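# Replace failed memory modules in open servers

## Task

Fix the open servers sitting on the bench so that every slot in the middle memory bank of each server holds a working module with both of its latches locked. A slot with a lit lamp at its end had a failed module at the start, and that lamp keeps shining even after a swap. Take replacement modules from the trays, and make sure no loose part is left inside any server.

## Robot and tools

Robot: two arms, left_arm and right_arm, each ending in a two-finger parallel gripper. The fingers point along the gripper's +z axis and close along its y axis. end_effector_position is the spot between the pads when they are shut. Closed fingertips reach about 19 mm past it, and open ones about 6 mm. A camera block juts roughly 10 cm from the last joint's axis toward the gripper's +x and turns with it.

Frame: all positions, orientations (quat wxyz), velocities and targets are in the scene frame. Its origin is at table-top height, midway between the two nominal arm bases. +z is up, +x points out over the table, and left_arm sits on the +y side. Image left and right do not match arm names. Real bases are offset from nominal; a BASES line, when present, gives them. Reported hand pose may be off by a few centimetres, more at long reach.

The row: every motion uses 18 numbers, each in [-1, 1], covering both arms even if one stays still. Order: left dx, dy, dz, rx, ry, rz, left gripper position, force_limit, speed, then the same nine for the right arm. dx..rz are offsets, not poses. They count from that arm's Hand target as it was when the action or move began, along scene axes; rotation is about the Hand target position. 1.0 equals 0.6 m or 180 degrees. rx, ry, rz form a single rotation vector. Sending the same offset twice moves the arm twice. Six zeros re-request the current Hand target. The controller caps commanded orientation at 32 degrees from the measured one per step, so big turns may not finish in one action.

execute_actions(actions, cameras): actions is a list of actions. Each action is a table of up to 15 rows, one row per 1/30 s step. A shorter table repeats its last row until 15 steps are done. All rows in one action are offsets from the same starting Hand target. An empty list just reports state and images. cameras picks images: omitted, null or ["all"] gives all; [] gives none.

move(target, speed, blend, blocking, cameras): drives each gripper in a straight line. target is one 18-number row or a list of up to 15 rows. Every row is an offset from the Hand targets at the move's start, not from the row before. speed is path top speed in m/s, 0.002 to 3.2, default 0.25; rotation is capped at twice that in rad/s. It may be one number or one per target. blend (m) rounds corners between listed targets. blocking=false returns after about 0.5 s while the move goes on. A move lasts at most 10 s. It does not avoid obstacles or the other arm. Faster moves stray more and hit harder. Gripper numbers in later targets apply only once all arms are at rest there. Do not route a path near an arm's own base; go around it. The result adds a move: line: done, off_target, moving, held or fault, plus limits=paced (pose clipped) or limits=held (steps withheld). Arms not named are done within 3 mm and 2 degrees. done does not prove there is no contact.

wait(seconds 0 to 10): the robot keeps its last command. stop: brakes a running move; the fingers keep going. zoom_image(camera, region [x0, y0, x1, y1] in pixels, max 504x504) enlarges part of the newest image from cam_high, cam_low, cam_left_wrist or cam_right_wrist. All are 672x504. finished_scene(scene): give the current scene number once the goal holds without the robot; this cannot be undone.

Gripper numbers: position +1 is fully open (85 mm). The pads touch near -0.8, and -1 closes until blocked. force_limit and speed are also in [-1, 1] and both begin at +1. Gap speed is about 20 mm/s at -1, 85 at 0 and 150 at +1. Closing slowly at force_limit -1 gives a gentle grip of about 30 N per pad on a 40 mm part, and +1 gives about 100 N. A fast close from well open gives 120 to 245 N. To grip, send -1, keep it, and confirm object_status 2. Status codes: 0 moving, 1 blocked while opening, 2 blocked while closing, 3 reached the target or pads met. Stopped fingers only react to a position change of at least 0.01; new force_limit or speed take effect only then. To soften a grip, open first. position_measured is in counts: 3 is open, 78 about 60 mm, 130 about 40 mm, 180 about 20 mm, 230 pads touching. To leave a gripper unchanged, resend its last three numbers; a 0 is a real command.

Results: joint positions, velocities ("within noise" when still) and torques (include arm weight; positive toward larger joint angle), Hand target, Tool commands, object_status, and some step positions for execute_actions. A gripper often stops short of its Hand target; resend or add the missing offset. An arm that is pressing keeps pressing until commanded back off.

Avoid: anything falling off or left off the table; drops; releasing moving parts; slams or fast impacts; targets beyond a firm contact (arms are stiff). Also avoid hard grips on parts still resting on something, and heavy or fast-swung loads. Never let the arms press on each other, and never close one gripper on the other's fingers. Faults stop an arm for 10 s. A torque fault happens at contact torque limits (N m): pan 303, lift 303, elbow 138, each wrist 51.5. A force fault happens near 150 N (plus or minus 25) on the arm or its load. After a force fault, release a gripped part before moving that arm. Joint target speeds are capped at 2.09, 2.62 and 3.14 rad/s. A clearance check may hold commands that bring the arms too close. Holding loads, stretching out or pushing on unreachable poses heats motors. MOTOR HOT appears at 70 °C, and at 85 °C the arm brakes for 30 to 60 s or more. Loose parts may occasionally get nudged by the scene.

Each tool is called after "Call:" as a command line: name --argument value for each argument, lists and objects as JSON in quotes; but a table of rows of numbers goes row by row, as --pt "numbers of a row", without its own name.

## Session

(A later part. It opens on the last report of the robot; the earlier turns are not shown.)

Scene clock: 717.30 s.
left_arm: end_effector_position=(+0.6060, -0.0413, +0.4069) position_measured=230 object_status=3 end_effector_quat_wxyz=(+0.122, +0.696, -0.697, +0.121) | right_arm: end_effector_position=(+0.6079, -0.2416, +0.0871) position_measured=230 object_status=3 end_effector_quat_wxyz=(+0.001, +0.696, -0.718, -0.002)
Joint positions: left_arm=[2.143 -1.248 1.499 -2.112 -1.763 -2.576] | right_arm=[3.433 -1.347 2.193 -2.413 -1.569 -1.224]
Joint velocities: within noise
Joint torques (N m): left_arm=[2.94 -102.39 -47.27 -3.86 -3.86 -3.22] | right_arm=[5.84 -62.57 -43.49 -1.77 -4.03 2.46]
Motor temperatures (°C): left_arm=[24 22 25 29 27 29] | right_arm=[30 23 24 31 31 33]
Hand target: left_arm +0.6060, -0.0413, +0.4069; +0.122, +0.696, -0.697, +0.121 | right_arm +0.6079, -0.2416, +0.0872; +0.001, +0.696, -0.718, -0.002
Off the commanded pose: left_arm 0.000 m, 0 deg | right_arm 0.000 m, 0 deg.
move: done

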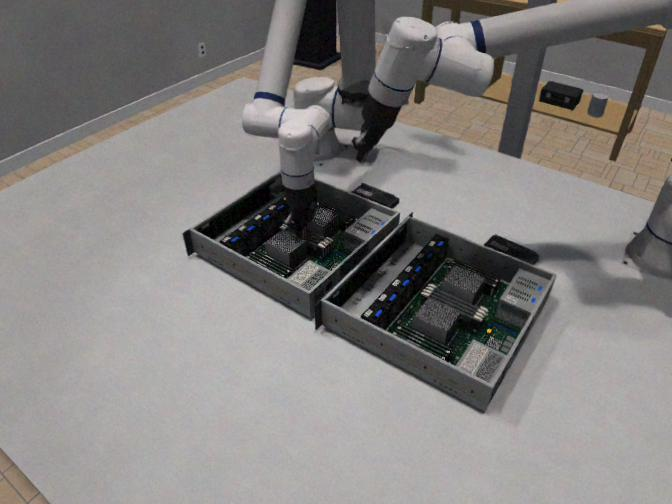

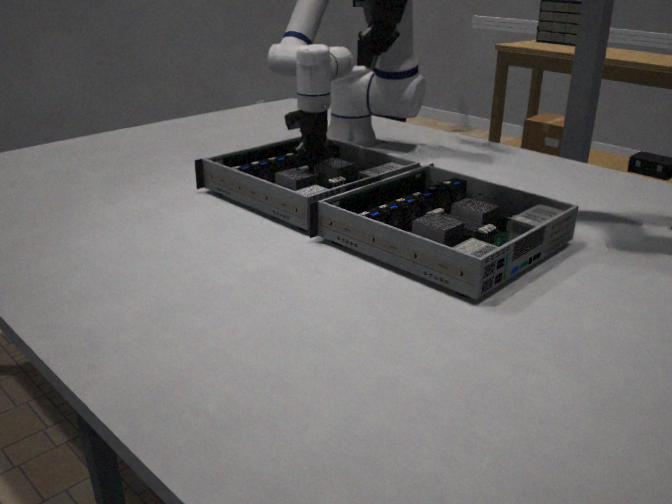

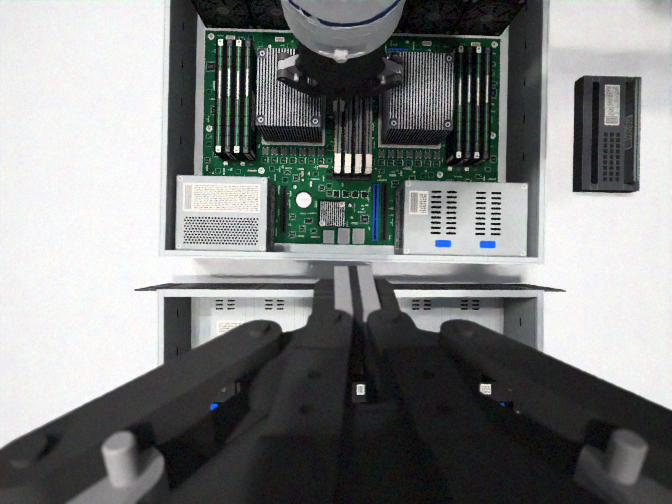

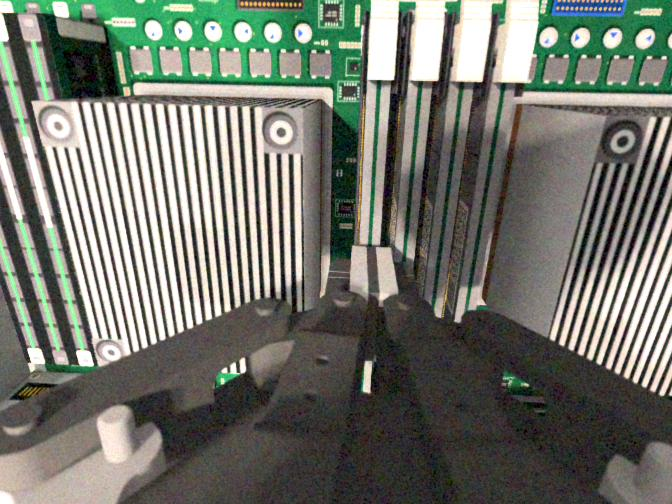

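Call:
move --pt "0 0 0 0.05 0 0 -1 -0.5 -1 0 0 0.15 0 0 0 -1 -0.3 -1" --pt "-0.01 0.42 -0.12 0.1107 0 0 -1 -0.5 -1 -0.33 -0.12 0.3 0 0 0 -1 -0.3 -1" --speed 0.25

Call:
zoom_image --camera "cam_left_wrist" --region '[240, 0, 460, 260]'

Call:
zoom_image --camera "cam_high" --region '[410, 270, 500, 350]'

Call:
zoom_image --camera "cam_low" --region '[400, 190, 510, 250]'

Scene clock: 768.13 s.
left_arm: end_effector_position=(+0.6000, +0.2106, +0.3350) position_measured=230 object_status=3 end_effector_quat_wxyz=(+0.000, +0.707, -0.707, -0.001) | right_arm: end_effector_position=(+0.4100, -0.3136, +0.2672) position_measured=230 object_status=3 end_effector_quat_wxyz=(+0.001, +0.696, -0.718, -0.002)
Joint positions: left_arm=[2.255 -1.416 1.751 -1.904 -1.571 -2.437] | right_arm=[3.417 -1.946 2.341 -1.963 -1.569 -1.241]
Joint velocities: within noise
Joint torques (N m): left_arm=[12.03 -86.21 -42.13 -4.81 2 4.43] | right_arm=[-17.61 -29.53 -36.71 -1.79 1.03 -1.6]
Motor temperatures (°C): left_arm=[24 22 25 29 27 29] | right_arm=[30 23 24 31 31 33]
Hand target: left_arm +0.6000, +0.2107, +0.3349; +0.000, +0.707, -0.707, -0.001 | right_arm +0.4099, -0.3136, +0.2672; +0.001, +0.696, -0.718, -0.002
Off the commanded pose: left_arm 0.000 m, 0 deg | right_arm 0.000 m, 0 deg.
move: done

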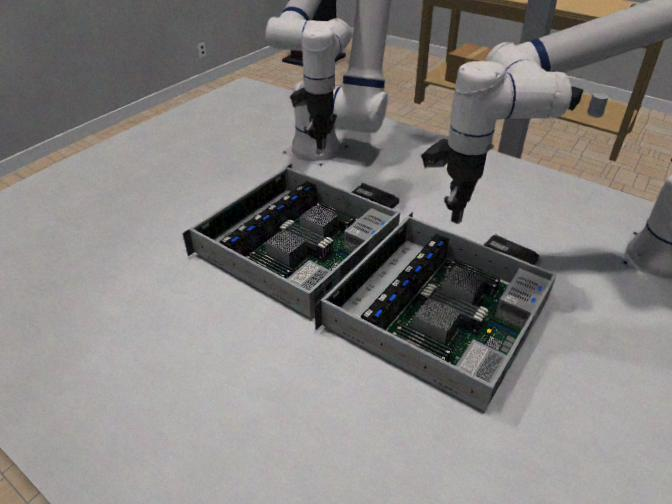

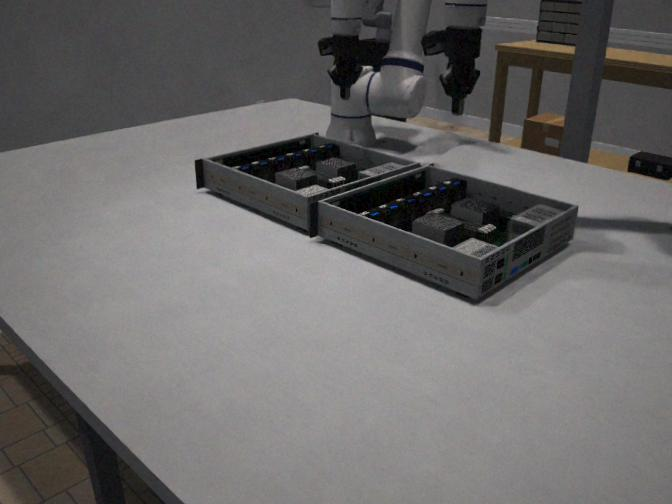

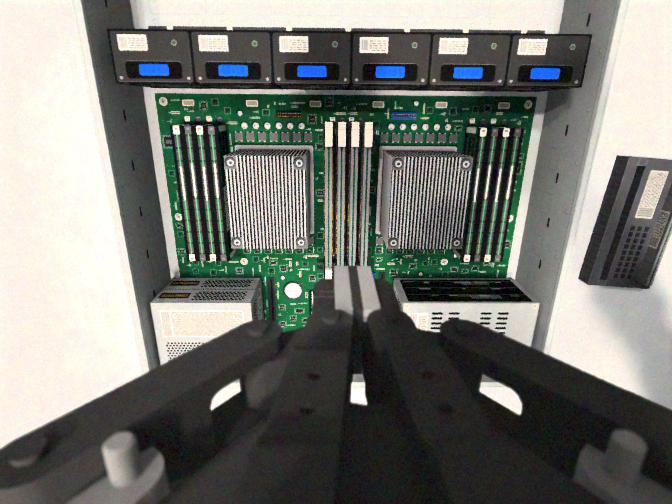

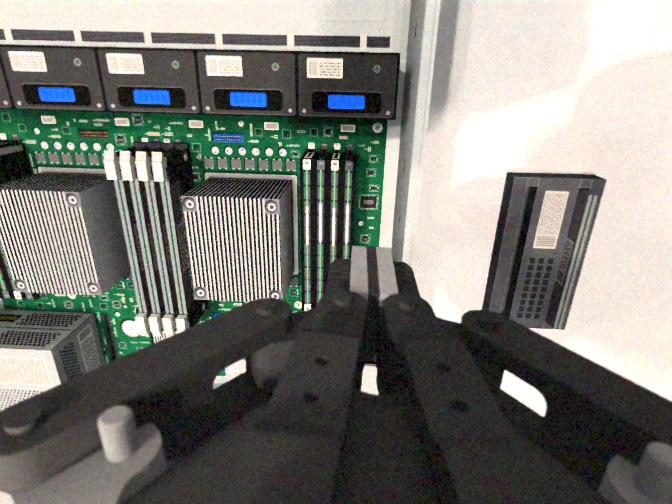

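Scaled by 1.938 from the camera's 672x504 image, which has a finer 960x720 frame.

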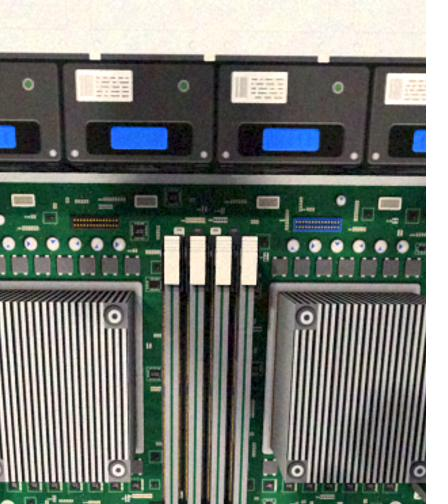

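Scaled by 5.600 from the camera's 672x504 image, which has a finer 960x720 frame.

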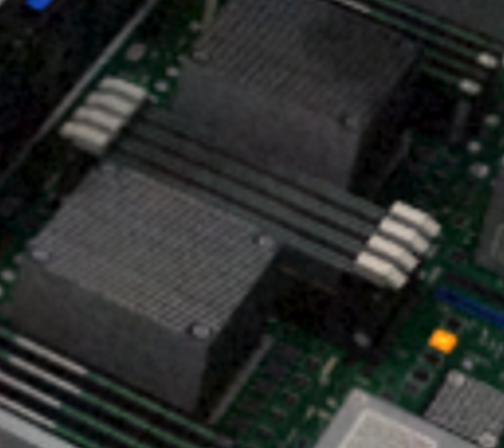

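Scaled by 4.582 from the camera's 672x504 image, which has a finer 960x720 frame.

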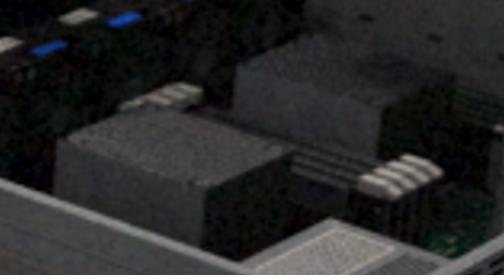

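Call:
move --target '[-0.0205,-0.008,-0.28,0,0,0.2,-1,-0.5,-1,0,0,0,0,0,0,-1,-0.3,-1]' --speed 0.15

Call:
zoom_image --camera "cam_left_wrist" --region '[200, 0, 520, 330]'

Scene clock: 813.17 s.
left_arm: end_effector_position=(+0.5877, +0.2059, +0.1670) position_measured=230 object_status=3 end_effector_quat_wxyz=(+0.000, +0.891, -0.454, -0.001) | right_arm: end_effector_position=(+0.4099, -0.3136, +0.2672) position_measured=230 object_status=3 end_effector_quat_wxyz=(+0.001, +0.696, -0.718, -0.002)
Joint positions: left_arm=[2.239 -1.295 1.932 -2.207 -1.572 -3.081] | right_arm=[3.417 -1.946 2.342 -1.962 -1.569 -1.241]
Joint velocities: within noise
Joint torques (N m): left_arm=[-24.76 -63.71 -35.8 -5.52 2.46 -3.94] | right_arm=[-15.17 -30.48 -41.35 -3.09 0.22 -1.5]
Motor temperatures (°C): left_arm=[24 22 25 29 27 29] | right_arm=[30 23 24 31 31 33]
Hand target: left_arm +0.5877, +0.2059, +0.1669; +0.000, +0.891, -0.454, -0.001 | right_arm +0.4099, -0.3136, +0.2672; +0.001, +0.696, -0.718, -0.002
Off the commanded pose: left_arm 0.000 m, 0 deg | right_arm 0.000 m, 0 deg.
move: done

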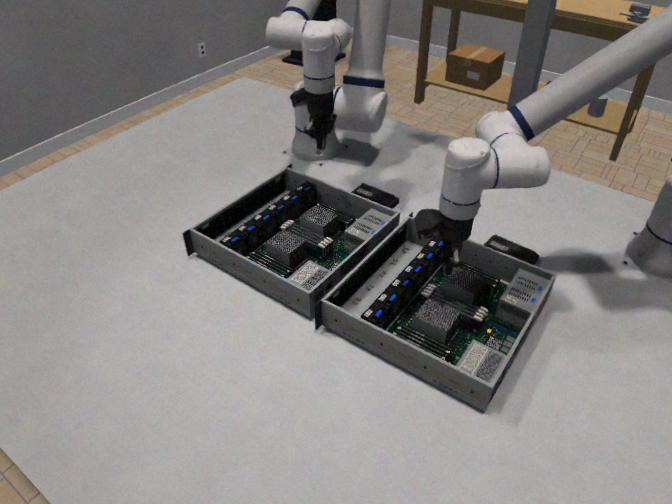

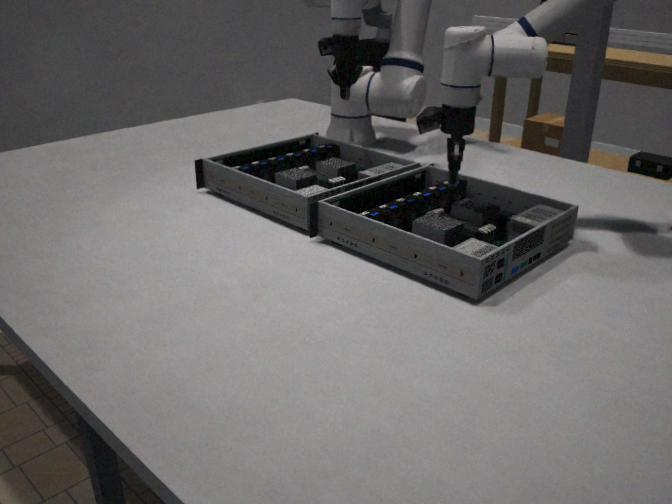

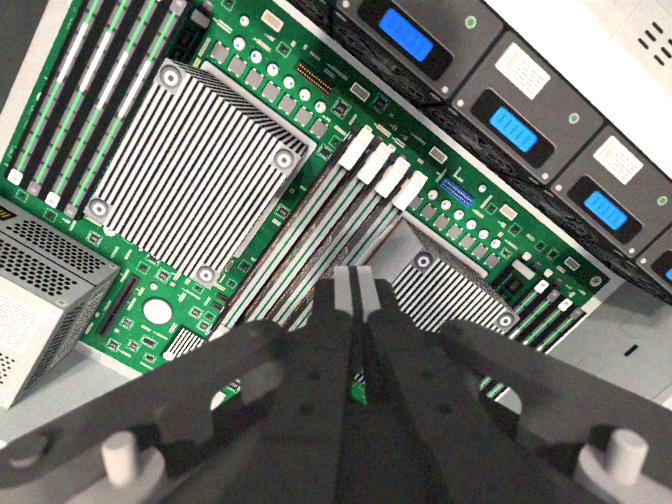

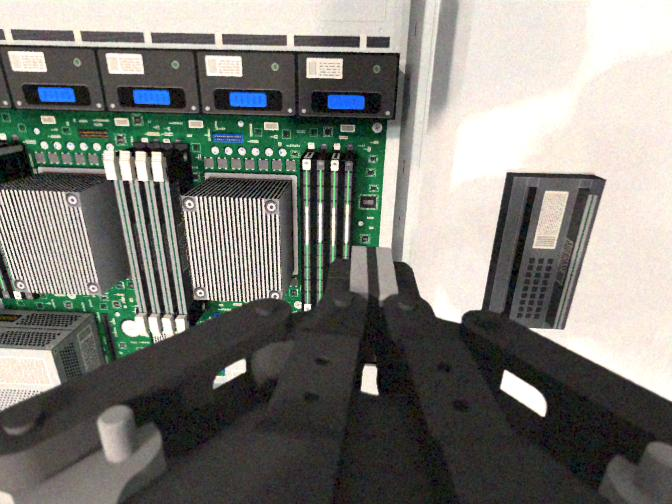

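Scaled by 1.527 from the camera's 672x504 image, which has a finer 960x720 frame.

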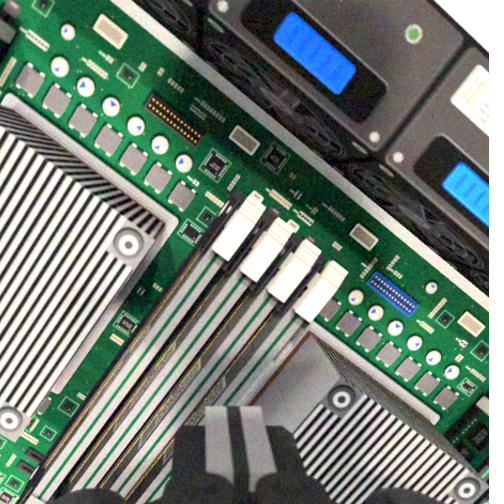

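Call:
move --target '[-0.0225,0,-0.07,0,0,0,-1,-0.5,-1,0,0,0,0,0,0,-1,-0.3,-1]' --speed 0.1 --cameras '["cam_left_wrist","cam_high"]'

Call:
zoom_image --camera "cam_left_wrist" --region '[200, 0, 520, 330]'

Call:
zoom_image --camera "cam_high" --region '[410, 260, 510, 340]'

Scene clock: 851.43 s.
left_arm: end_effector_position=(+0.5742, +0.2060, +0.1251) position_measured=230 object_status=3 end_effector_quat_wxyz=(+0.000, +0.891, -0.454, -0.001) | right_arm: end_effector_position=(+0.4099, -0.3136, +0.2672) position_measured=230 object_status=3 end_effector_quat_wxyz=(+0.001, +0.696, -0.718, -0.002)
Joint positions: left_arm=[2.224 -1.263 1.983 -2.289 -1.572 -3.095] | right_arm=[3.417 -1.946 2.342 -1.962 -1.569 -1.241]
Joint velocities: within noise
Joint torques (N m): left_arm=[-23.01 -64.76 -33.36 -5.56 -2 -3.99] | right_arm=[-17.01 -30 -45.27 -2.56 -0.58 -1.29]
Motor temperatures (°C): left_arm=[24 22 25 29 27 29] | right_arm=[30 23 24 31 31 33]
Hand target: left_arm +0.5742, +0.2059, +0.1249; +0.000, +0.891, -0.454, -0.001 | right_arm +0.4099, -0.3136, +0.2672; +0.001, +0.696, -0.718, -0.002
Off the commanded pose: left_arm 0.000 m, 0 deg | right_arm 0.000 m, 0 deg.
move: done
Images, in order (width x height): cam_high 672x504, cam_left_wrist 672x504.

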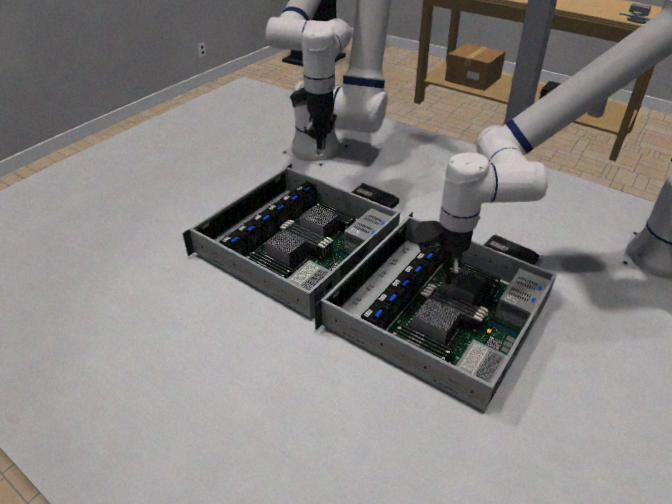

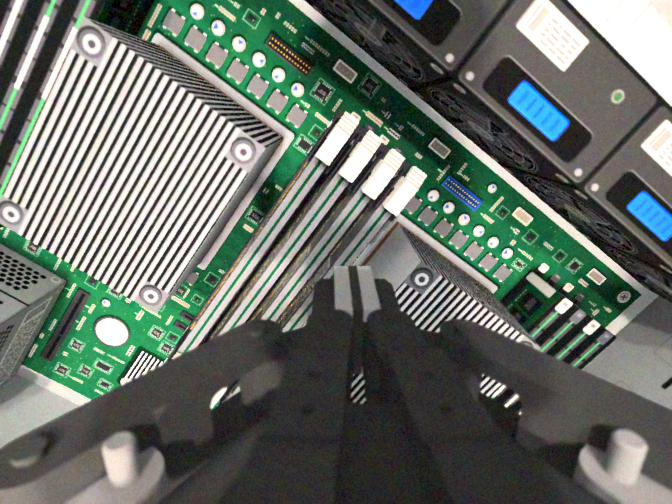

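Scaled by 1.527 from the camera's 672x504 image, which has a finer 960x720 frame.

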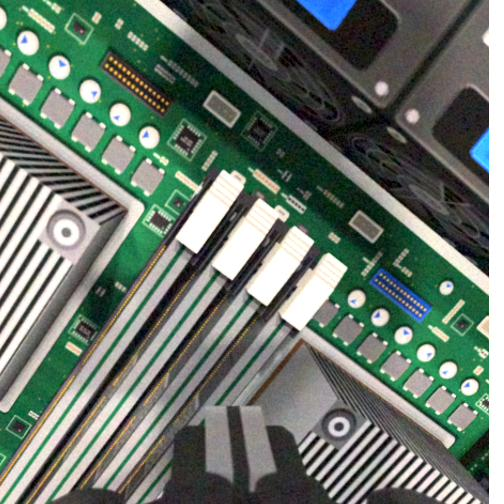

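Scaled by 5.040 from the camera's 672x504 image, which has a finer 960x720 frame.

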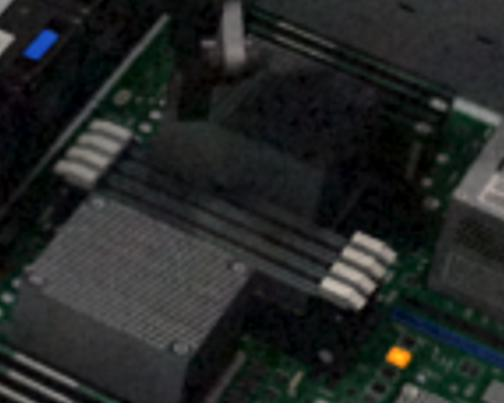

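Call:
move --target '[0.0038,-0.004,-0.035,0,0,0,-1,-0.5,-1,0,0,0,0,0,0,-1,-0.3,-1]' --speed 0.04 --cameras '["cam_left_wrist","cam_high"]'

Call:
zoom_image --camera "cam_left_wrist" --region '[200, 0, 520, 330]'

Call:
zoom_image --camera "cam_high" --region '[410, 260, 490, 320]'

Scene clock: 870.03 s.
left_arm: end_effector_position=(+0.5764, +0.2036, +0.1041) position_measured=230 object_status=3 end_effector_quat_wxyz=(+0.000, +0.891, -0.454, -0.001) | right_arm: end_effector_position=(+0.4099, -0.3136, +0.2672) position_measured=230 object_status=3 end_effector_quat_wxyz=(+0.001, +0.696, -0.718, -0.002)
Joint positions: left_arm=[2.225 -1.234 1.99 -2.325 -1.572 -3.095] | right_arm=[3.417 -1.946 2.342 -1.962 -1.569 -1.241]
Joint velocities: within noise
Joint torques (N m): left_arm=[12.34 -65.22 -31.14 -5.68 -3.79 4.7] | right_arm=[-15.15 -28.95 -48.5 -3.28 -0.7 -1.14]
Motor temperatures (°C): left_arm=[24 22 25 29 27 29] | right_arm=[30 23 24 31 31 33]
Hand target: left_arm +0.5764, +0.2035, +0.1039; +0.000, +0.891, -0.454, -0.001 | right_arm +0.4099, -0.3136, +0.2672; +0.001, +0.696, -0.718, -0.002
Off the commanded pose: left_arm 0.000 m, 0 deg | right_arm 0.000 m, 0 deg.
move: done
Images, in order (width x height): cam_high 672x504, cam_left_wrist 672x504.

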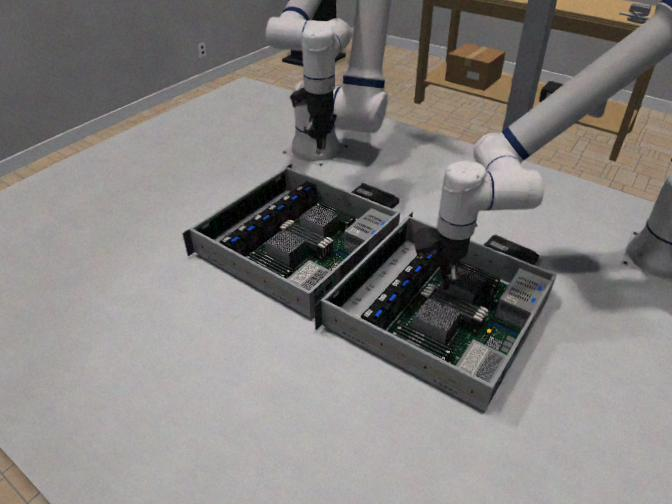

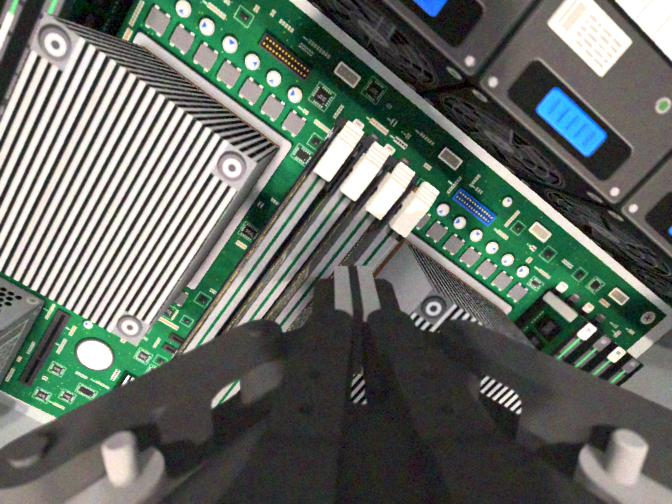

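Scaled by 1.527 from the camera's 672x504 image, which has a finer 960x720 frame.

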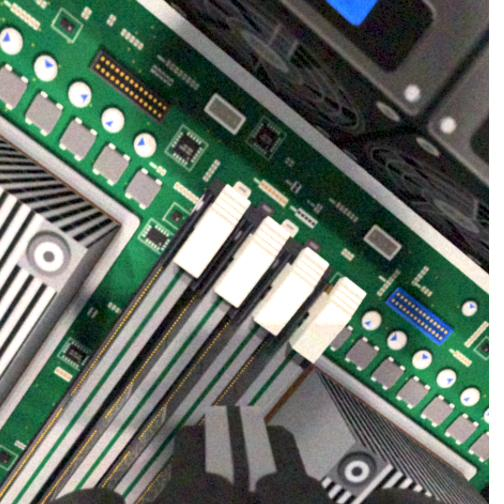

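Scaled by 6.300 from the camera's 672x504 image, which has a finer 960x720 frame.

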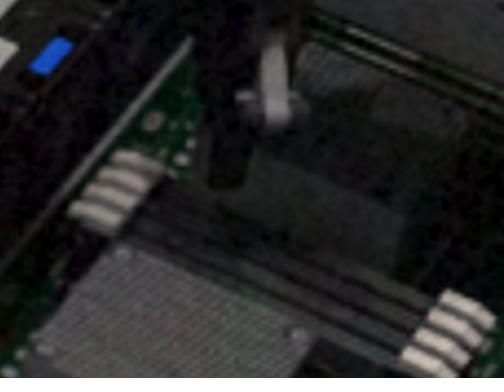

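Call:
move --target '[-0.0014,-0.004,-0.028,0,0,0,-1,-0.5,-1,0,0,0,0,0,0,-1,-0.3,-1]' --speed 0.03 --cameras '["cam_left_wrist","cam_high"]'

Call:
zoom_image --camera "cam_left_wrist" --region '[220, 80, 460, 330]'

Call:
zoom_image --camera "cam_high" --region '[410, 260, 490, 320]'

Scene clock: 888.67 s.
left_arm: end_effector_position=(+0.5756, +0.2012, +0.0873) position_measured=230 object_status=3 end_effector_quat_wxyz=(+0.000, +0.891, -0.454, -0.001) | right_arm: end_effector_position=(+0.4099, -0.3136, +0.2672) position_measured=230 object_status=3 end_effector_quat_wxyz=(+0.001, +0.696, -0.718, -0.002)
Joint positions: left_arm=[2.222 -1.212 1.997 -2.355 -1.572 -3.098] | right_arm=[3.417 -1.946 2.342 -1.962 -1.569 -1.241]
Joint velocities: within noise
Joint torques (N m): left_arm=[-23.61 -65.35 -31.69 -5.15 -3.92 -3.89] | right_arm=[-14.08 -29.56 -51.92 -3.18 -0.62 -1.77]
Motor temperatures (°C): left_arm=[24 22 25 29 27 29] | right_arm=[30 23 24 31 31 33]
Hand target: left_arm +0.5756, +0.2011, +0.0871; +0.000, +0.891, -0.454, -0.001 | right_arm +0.4099, -0.3136, +0.2672; +0.001, +0.696, -0.718, -0.002
Off the commanded pose: left_arm 0.000 m, 0 deg | right_arm 0.000 m, 0 deg.
move: done
Images, in order (width x height): cam_high 672x504, cam_left_wrist 672x504.

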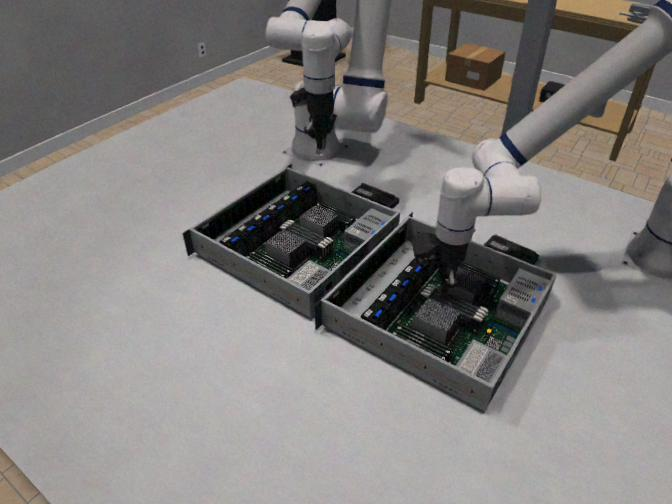

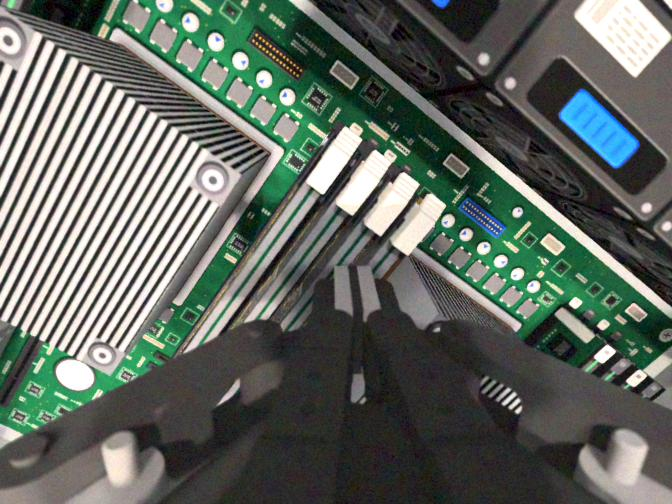

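Scaled by 2.016 from the camera's 672x504 image, which has a finer 960x720 frame.

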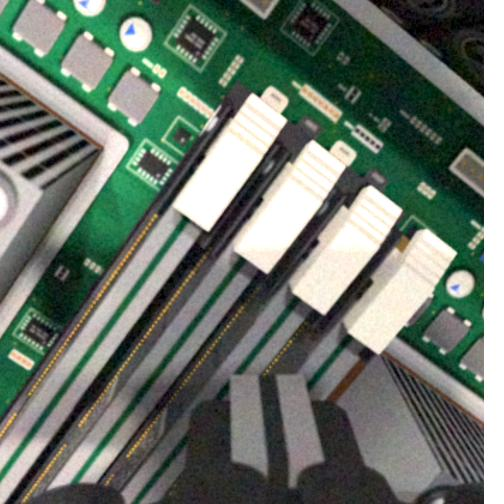

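Scaled by 6.300 from the camera's 672x504 image, which has a finer 960x720 frame.

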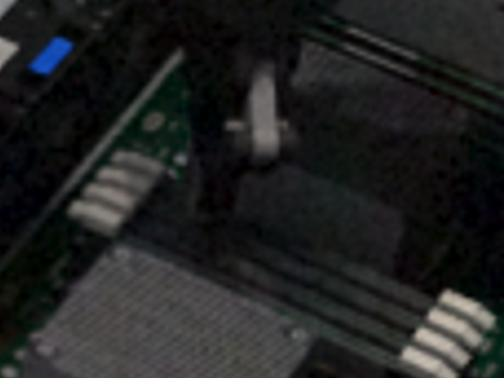

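Call:
move --target '[0,-0.012,0,0,0,0,-1,-0.5,-1,0,0,0,0,0,0,-1,-0.3,-1]' --speed 0.015 --cameras '["cam_left_wrist"]'

Call:
zoom_image --camera "cam_left_wrist" --region '[220, 80, 460, 330]'

Call:
move --target '[0,-0.004,0,0,0,0,-1,-0.5,-1,0,0,0,0,0,0,-1,-0.3,-1]' --speed 0.01 --cameras '["cam_left_wrist"]'

Call:
zoom_image --camera "cam_left_wrist" --region '[220, 80, 460, 330]'

Scene clock: 906.93 s.
left_arm: end_effector_position=(+0.5756, +0.1942, +0.0871) position_measured=230 object_status=3 end_effector_quat_wxyz=(+0.000, +0.891, -0.454, -0.001) | right_arm: end_effector_position=(+0.4099, -0.3136, +0.2672) position_measured=230 object_status=3 end_effector_quat_wxyz=(+0.001, +0.696, -0.718, -0.002)
Joint positions: left_arm=[2.216 -1.206 1.989 -2.352 -1.572 -3.104] | right_arm=[3.417 -1.946 2.342 -1.962 -1.569 -1.241]
Joint velocities: within noise
Joint torques (N m): left_arm=[-24.33 -69.02 -44.97 -2.35 -4.18 -4.09] | right_arm=[-15.13 -31.01 -53.16 -3.33 -1.07 -1.41]
Motor temperatures (°C): left_arm=[24 22 24 29 27 29] | right_arm=[29 23 24 31 31 33]
Hand target: left_arm +0.5756, +0.1939, +0.0871; +0.000, +0.891, -0.454, -0.001 | right_arm +0.4099, -0.3136, +0.2672; +0.001, +0.696, -0.718, -0.002
Off the commanded pose: left_arm 0.000 m, 0 deg | right_arm 0.000 m, 0 deg.
move: done
Images, in order (width x height): cam_left_wrist 672x504.

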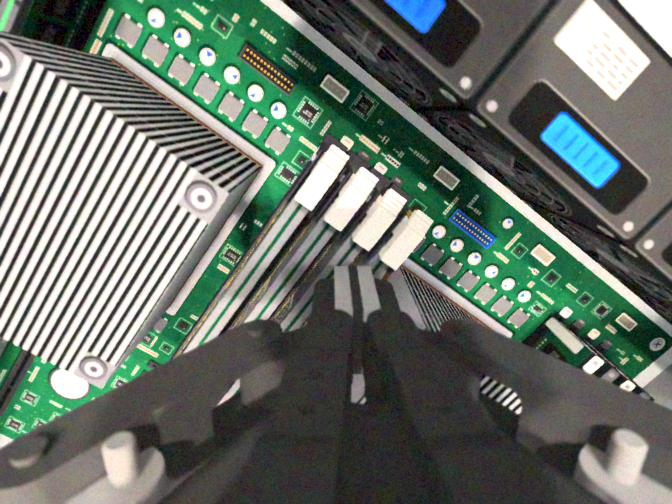

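Scaled by 2.016 from the camera's 672x504 image, which has a finer 960x720 frame.

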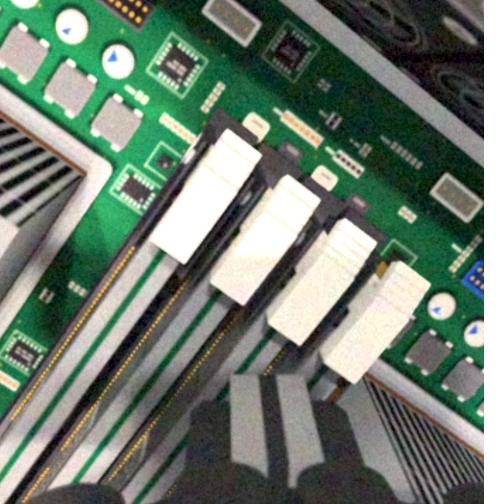

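Scene clock: 907.63 s.
left_arm: end_effector_position=(+0.5756, +0.1916, +0.0871) position_measured=230 object_status=3 end_effector_quat_wxyz=(+0.000, +0.891, -0.454, -0.001) | right_arm: end_effector_position=(+0.4099, -0.3136, +0.2672) position_measured=230 object_status=3 end_effector_quat_wxyz=(+0.001, +0.696, -0.718, -0.002)
Joint positions: left_arm=[2.214 -1.204 1.986 -2.351 -1.572 -3.106] | right_arm=[3.417 -1.946 2.342 -1.962 -1.569 -1.241]
Joint velocities: within noise
Joint torques (N m): left_arm=[-24.31 -67.43 -44.21 -2.41 -4.3 -3.35] | right_arm=[-13.98 -29.26 -54.29 -3.03 -0.98 -1.62]
Motor temperatures (°C): left_arm=[24 22 24 29 27 29] | right_arm=[29 23 24 31 31 33]
Hand target: left_arm +0.5756, +0.1915, +0.0871; +0.000, +0.891, -0.454, -0.001 | right_arm +0.4099, -0.3136, +0.2672; +0.001, +0.696, -0.718, -0.002
Off the commanded pose: left_arm 0.000 m, 0 deg | right_arm 0.000 m, 0 deg.
move: done
Images, in order (width x height): cam_left_wrist 672x504.

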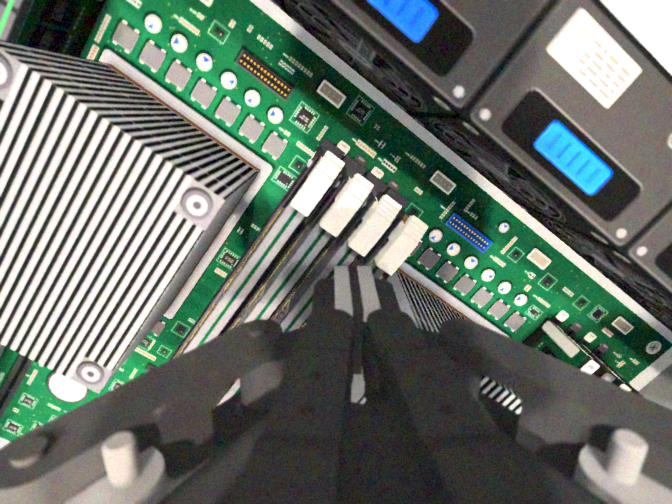

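Scaled by 2.016 from the camera's 672x504 image, which has a finer 960x720 frame.

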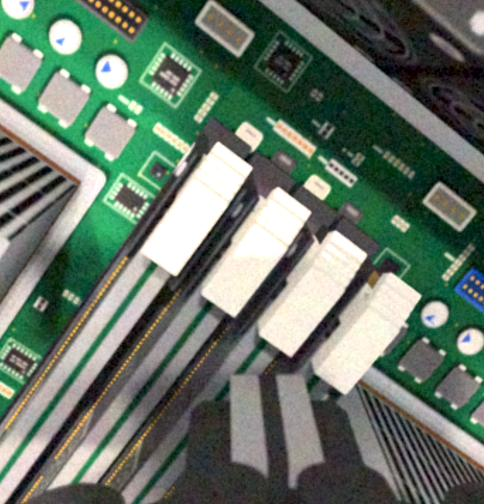

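Call:
move --target '[0,-0.006,0,0,0,0,-1,-0.5,-1,0,0,0,0,0,0,-1,-0.3,-1]' --speed 0.01 --cameras '["cam_left_wrist"]'

Call:
zoom_image --camera "cam_left_wrist" --region '[220, 80, 460, 330]'

Call:
move --target '[0,-0.005,0,0,0,0,-1,-0.5,-1,0,0,0,0,0,0,-1,-0.3,-1]' --speed 0.01 --cameras '["cam_left_wrist"]'

Call:
zoom_image --camera "cam_left_wrist" --region '[220, 80, 460, 330]'

Scene clock: 920.53 s.
left_arm: end_effector_position=(+0.5756, +0.1881, +0.0871) position_measured=230 object_status=3 end_effector_quat_wxyz=(+0.000, +0.891, -0.454, -0.001) | right_arm: end_effector_position=(+0.4099, -0.3136, +0.2672) position_measured=230 object_status=3 end_effector_quat_wxyz=(+0.001, +0.696, -0.718, -0.002)
Joint positions: left_arm=[2.211 -1.201 1.981 -2.349 -1.572 -3.109] | right_arm=[3.417 -1.946 2.342 -1.962 -1.569 -1.241]
Joint velocities: within noise
Joint torques (N m): left_arm=[-23.99 -66.8 -45.37 -2.37 -4.18 -3.52] | right_arm=[-16.66 -28.87 -53.19 -3.13 -1.67 -0.9]
Motor temperatures (°C): left_arm=[24 22 24 29 27 29] | right_arm=[29 23 24 31 31 33]
Hand target: left_arm +0.5756, +0.1879, +0.0871; +0.000, +0.891, -0.454, -0.001 | right_arm +0.4099, -0.3136, +0.2672; +0.001, +0.696, -0.718, -0.002
Off the commanded pose: left_arm 0.000 m, 0 deg | right_arm 0.000 m, 0 deg.
move: done
Images, in order (width x height): cam_left_wrist 672x504.

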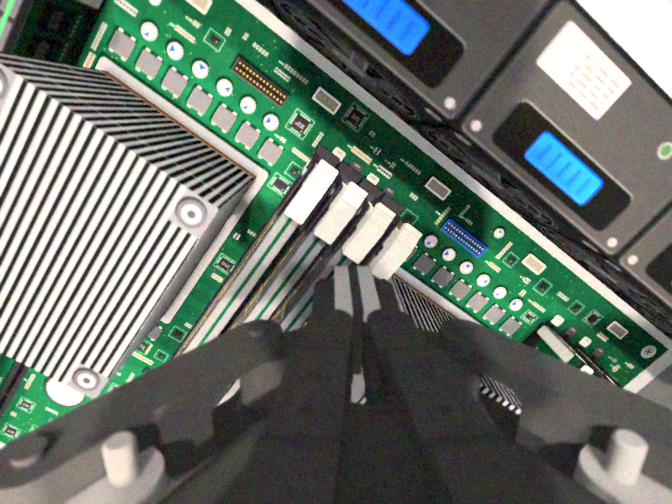

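Scaled by 2.016 from the camera's 672x504 image, which has a finer 960x720 frame.

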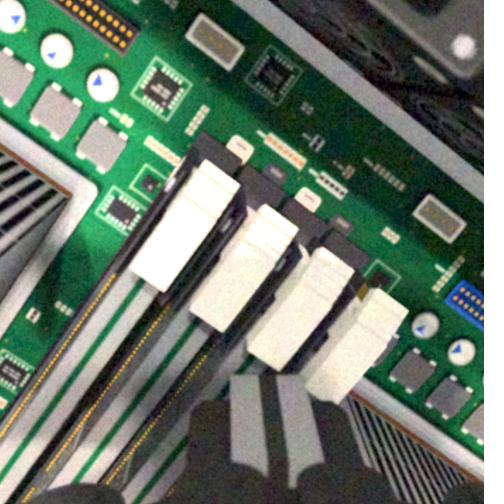

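Scene clock: 921.23 s.
left_arm: end_effector_position=(+0.5756, +0.1850, +0.0872) position_measured=230 object_status=3 end_effector_quat_wxyz=(+0.000, +0.891, -0.454, -0.001) | right_arm: end_effector_position=(+0.4099, -0.3136, +0.2672) position_measured=230 object_status=3 end_effector_quat_wxyz=(+0.001, +0.696, -0.718, -0.002)
Joint positions: left_arm=[2.208 -1.199 1.977 -2.348 -1.572 -3.111] | right_arm=[3.417 -1.946 2.342 -1.962 -1.569 -1.241]
Joint velocities: within noise
Joint torques (N m): left_arm=[-35.45 -63.08 -44.79 -3.03 -4.49 -3.81] | right_arm=[-16.15 -28.9 -52.46 -3.12 -1.73 -1.3]
Motor temperatures (°C): left_arm=[24 22 24 29 27 29] | right_arm=[29 23 24 31 31 33]
Hand target: left_arm +0.5756, +0.1849, +0.0871; +0.000, +0.891, -0.454, -0.001 | right_arm +0.4099, -0.3136, +0.2672; +0.001, +0.696, -0.718, -0.002
Off the commanded pose: left_arm 0.000 m, 0 deg | right_arm 0.000 m, 0 deg.
move: done
Images, in order (width x height): cam_left_wrist 672x504.

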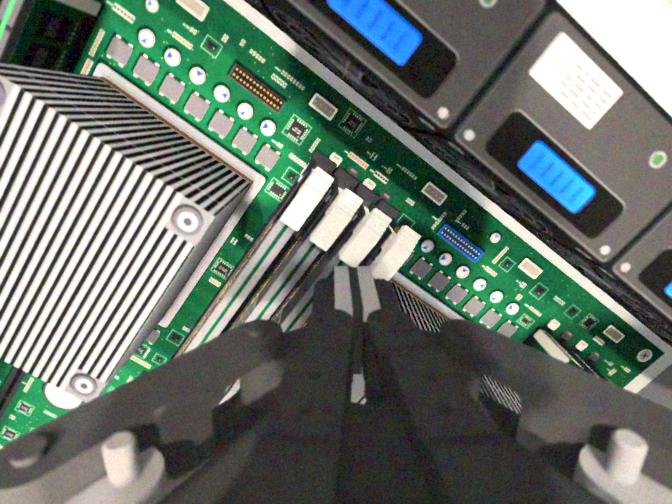

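Scaled by 2.016 from the camera's 672x504 image, which has a finer 960x720 frame.

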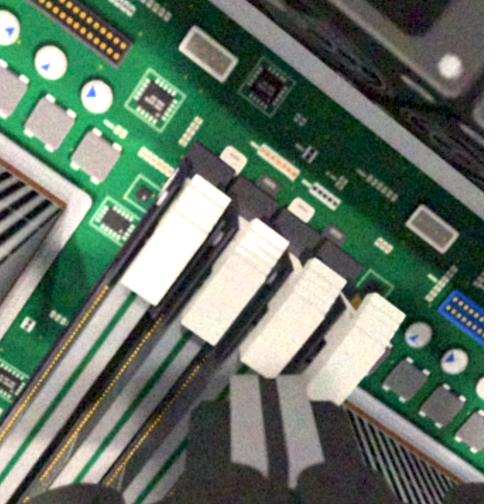

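Call:
move --pt "0 0.01 0 0 0 0 -1 -0.5 -1 0 0 0 0 0 0 -1 -0.3 -1" --pt "0.0117 0.01 0 0 0 0 -1 -0.5 -1 0 0 0 0 0 0 -1 -0.3 -1" --speed 0.03 --cameras '["cam_left_wrist"]'

Call:
zoom_image --camera "cam_left_wrist" --region '[220, 80, 460, 330]'

Scene clock: 948.20 s.
left_arm: end_effector_position=(+0.5824, +0.1909, +0.0871) position_measured=230 object_status=3 end_effector_quat_wxyz=(+0.000, +0.891, -0.454, -0.001) | right_arm: end_effector_position=(+0.4099, -0.3136, +0.2672) position_measured=230 object_status=3 end_effector_quat_wxyz=(+0.001, +0.696, -0.718, -0.002)
Joint positions: left_arm=[2.22 -1.197 1.974 -2.347 -1.572 -3.099] | right_arm=[3.417 -1.946 2.342 -1.962 -1.569 -1.241]
Joint velocities: within noise
Joint torques (N m): left_arm=[13.6 -67.74 -45.41 -2.41 2.25 4.39] | right_arm=[-15.86 -27.36 -51.21 -3.2 -1.91 -1.1]
Motor temperatures (°C): left_arm=[24 22 24 29 27 29] | right_arm=[29 23 24 31 31 33]
Hand target: left_arm +0.5826, +0.1909, +0.0871; +0.000, +0.891, -0.454, -0.001 | right_arm +0.4099, -0.3136, +0.2672; +0.001, +0.696, -0.718, -0.002
Off the commanded pose: left_arm 0.000 m, 0 deg | right_arm 0.000 m, 0 deg.
move: done
Images, in order (width x height): cam_left_wrist 672x504.

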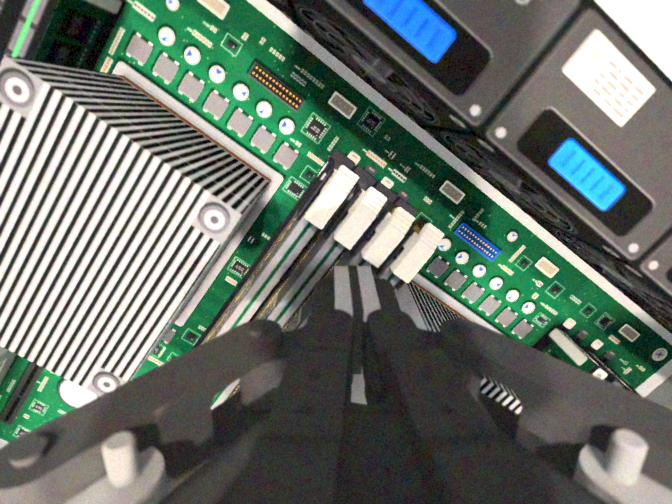

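Scaled by 2.016 from the camera's 672x504 image, which has a finer 960x720 frame.

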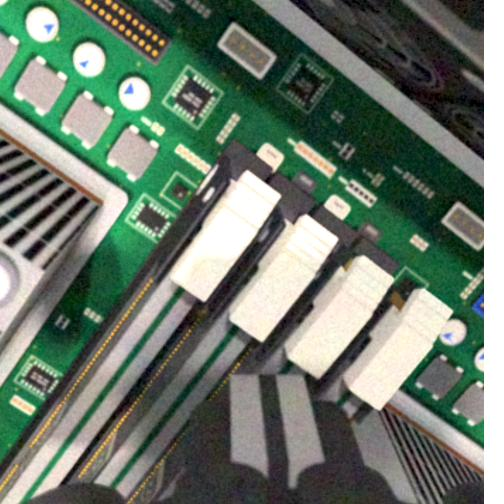

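Call:
move --target '[0,-0.01,0,0,0,0,-1,-0.5,-1,0,0,0,0,0,0,-1,-0.3,-1]' --speed 0.01 --cameras '["cam_left_wrist"]'

Call:
zoom_image --camera "cam_left_wrist" --region '[220, 80, 460, 330]'

Call:
move --target '[0,-0.005,0,0,0,0,-1,-0.5,-1,0,0,0,0,0,0,-1,-0.3,-1]' --speed 0.01 --cameras '["cam_left_wrist"]'

Call:
zoom_image --camera "cam_left_wrist" --region '[220, 80, 460, 330]'

Scene clock: 973.87 s.
left_arm: end_effector_position=(+0.5826, +0.1851, +0.0871) position_measured=230 object_status=3 end_effector_quat_wxyz=(+0.000, +0.891, -0.454, -0.001) | right_arm: end_effector_position=(+0.4099, -0.3136, +0.2672) position_measured=230 object_status=3 end_effector_quat_wxyz=(+0.001, +0.696, -0.718, -0.002)
Joint positions: left_arm=[2.216 -1.192 1.966 -2.344 -1.572 -3.104] | right_arm=[3.417 -1.946 2.342 -1.962 -1.569 -1.241]
Joint velocities: within noise
Joint torques (N m): left_arm=[-25.04 -67.19 -45.95 -2.77 -5.2 -3.47] | right_arm=[-16.86 -27.82 -51.59 -2.36 -2.26 -1.4]
Motor temperatures (°C): left_arm=[24 22 24 29 27 29] | right_arm=[29 23 24 31 31 33]
Hand target: left_arm +0.5826, +0.1849, +0.0871; +0.000, +0.891, -0.454, -0.001 | right_arm +0.4099, -0.3136, +0.2672; +0.001, +0.696, -0.718, -0.002
Off the commanded pose: left_arm 0.000 m, 0 deg | right_arm 0.000 m, 0 deg.
move: done
Images, in order (width x height): cam_left_wrist 672x504.

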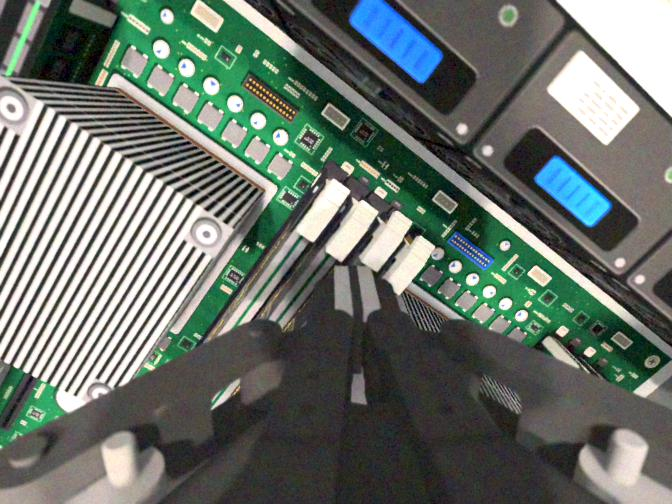

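Scaled by 2.016 from the camera's 672x504 image, which has a finer 960x720 frame.

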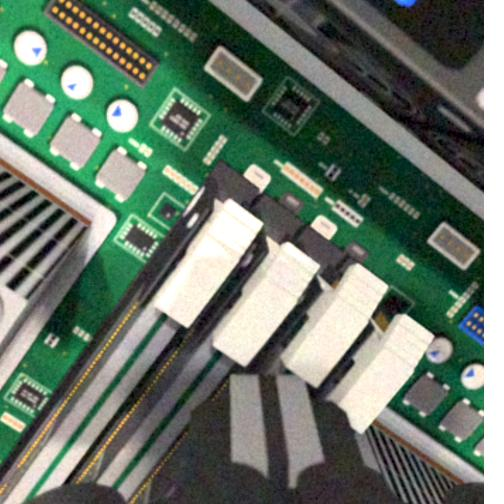

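Scene clock: 974.57 s.
left_arm: end_effector_position=(+0.5826, +0.1821, +0.0872) position_measured=230 object_status=3 end_effector_quat_wxyz=(+0.000, +0.891, -0.454, -0.001) | right_arm: end_effector_position=(+0.4099, -0.3136, +0.2672) position_measured=230 object_status=3 end_effector_quat_wxyz=(+0.001, +0.696, -0.718, -0.002)
Joint positions: left_arm=[2.213 -1.189 1.963 -2.342 -1.572 -3.106] | right_arm=[3.417 -1.946 2.342 -1.962 -1.569 -1.241]
Joint velocities: within noise
Joint torques (N m): left_arm=[-34.77 -53.27 -46.91 -4.21 -4.88 -3.56] | right_arm=[-14.74 -26.25 -51.59 -2.75 -1.8 -1.13]
Motor temperatures (°C): left_arm=[24 22 24 29 27 29] | right_arm=[29 23 24 31 31 33]
Hand target: left_arm +0.5826, +0.1819, +0.0871; +0.000, +0.891, -0.454, -0.001 | right_arm +0.4099, -0.3136, +0.2672; +0.001, +0.696, -0.718, -0.002
Off the commanded pose: left_arm 0.000 m, 0 deg | right_arm 0.000 m, 0 deg.
move: done
Images, in order (width x height): cam_left_wrist 672x504.

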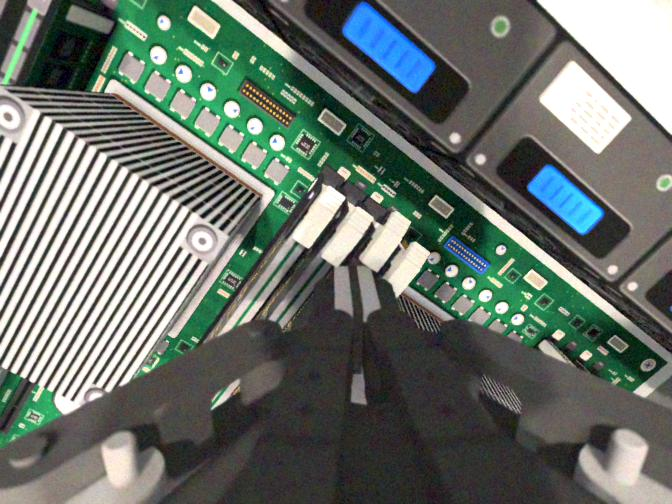

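Scaled by 2.016 from the camera's 672x504 image, which has a finer 960x720 frame.

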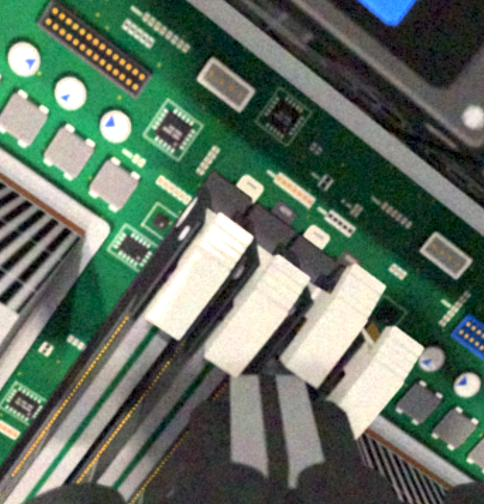

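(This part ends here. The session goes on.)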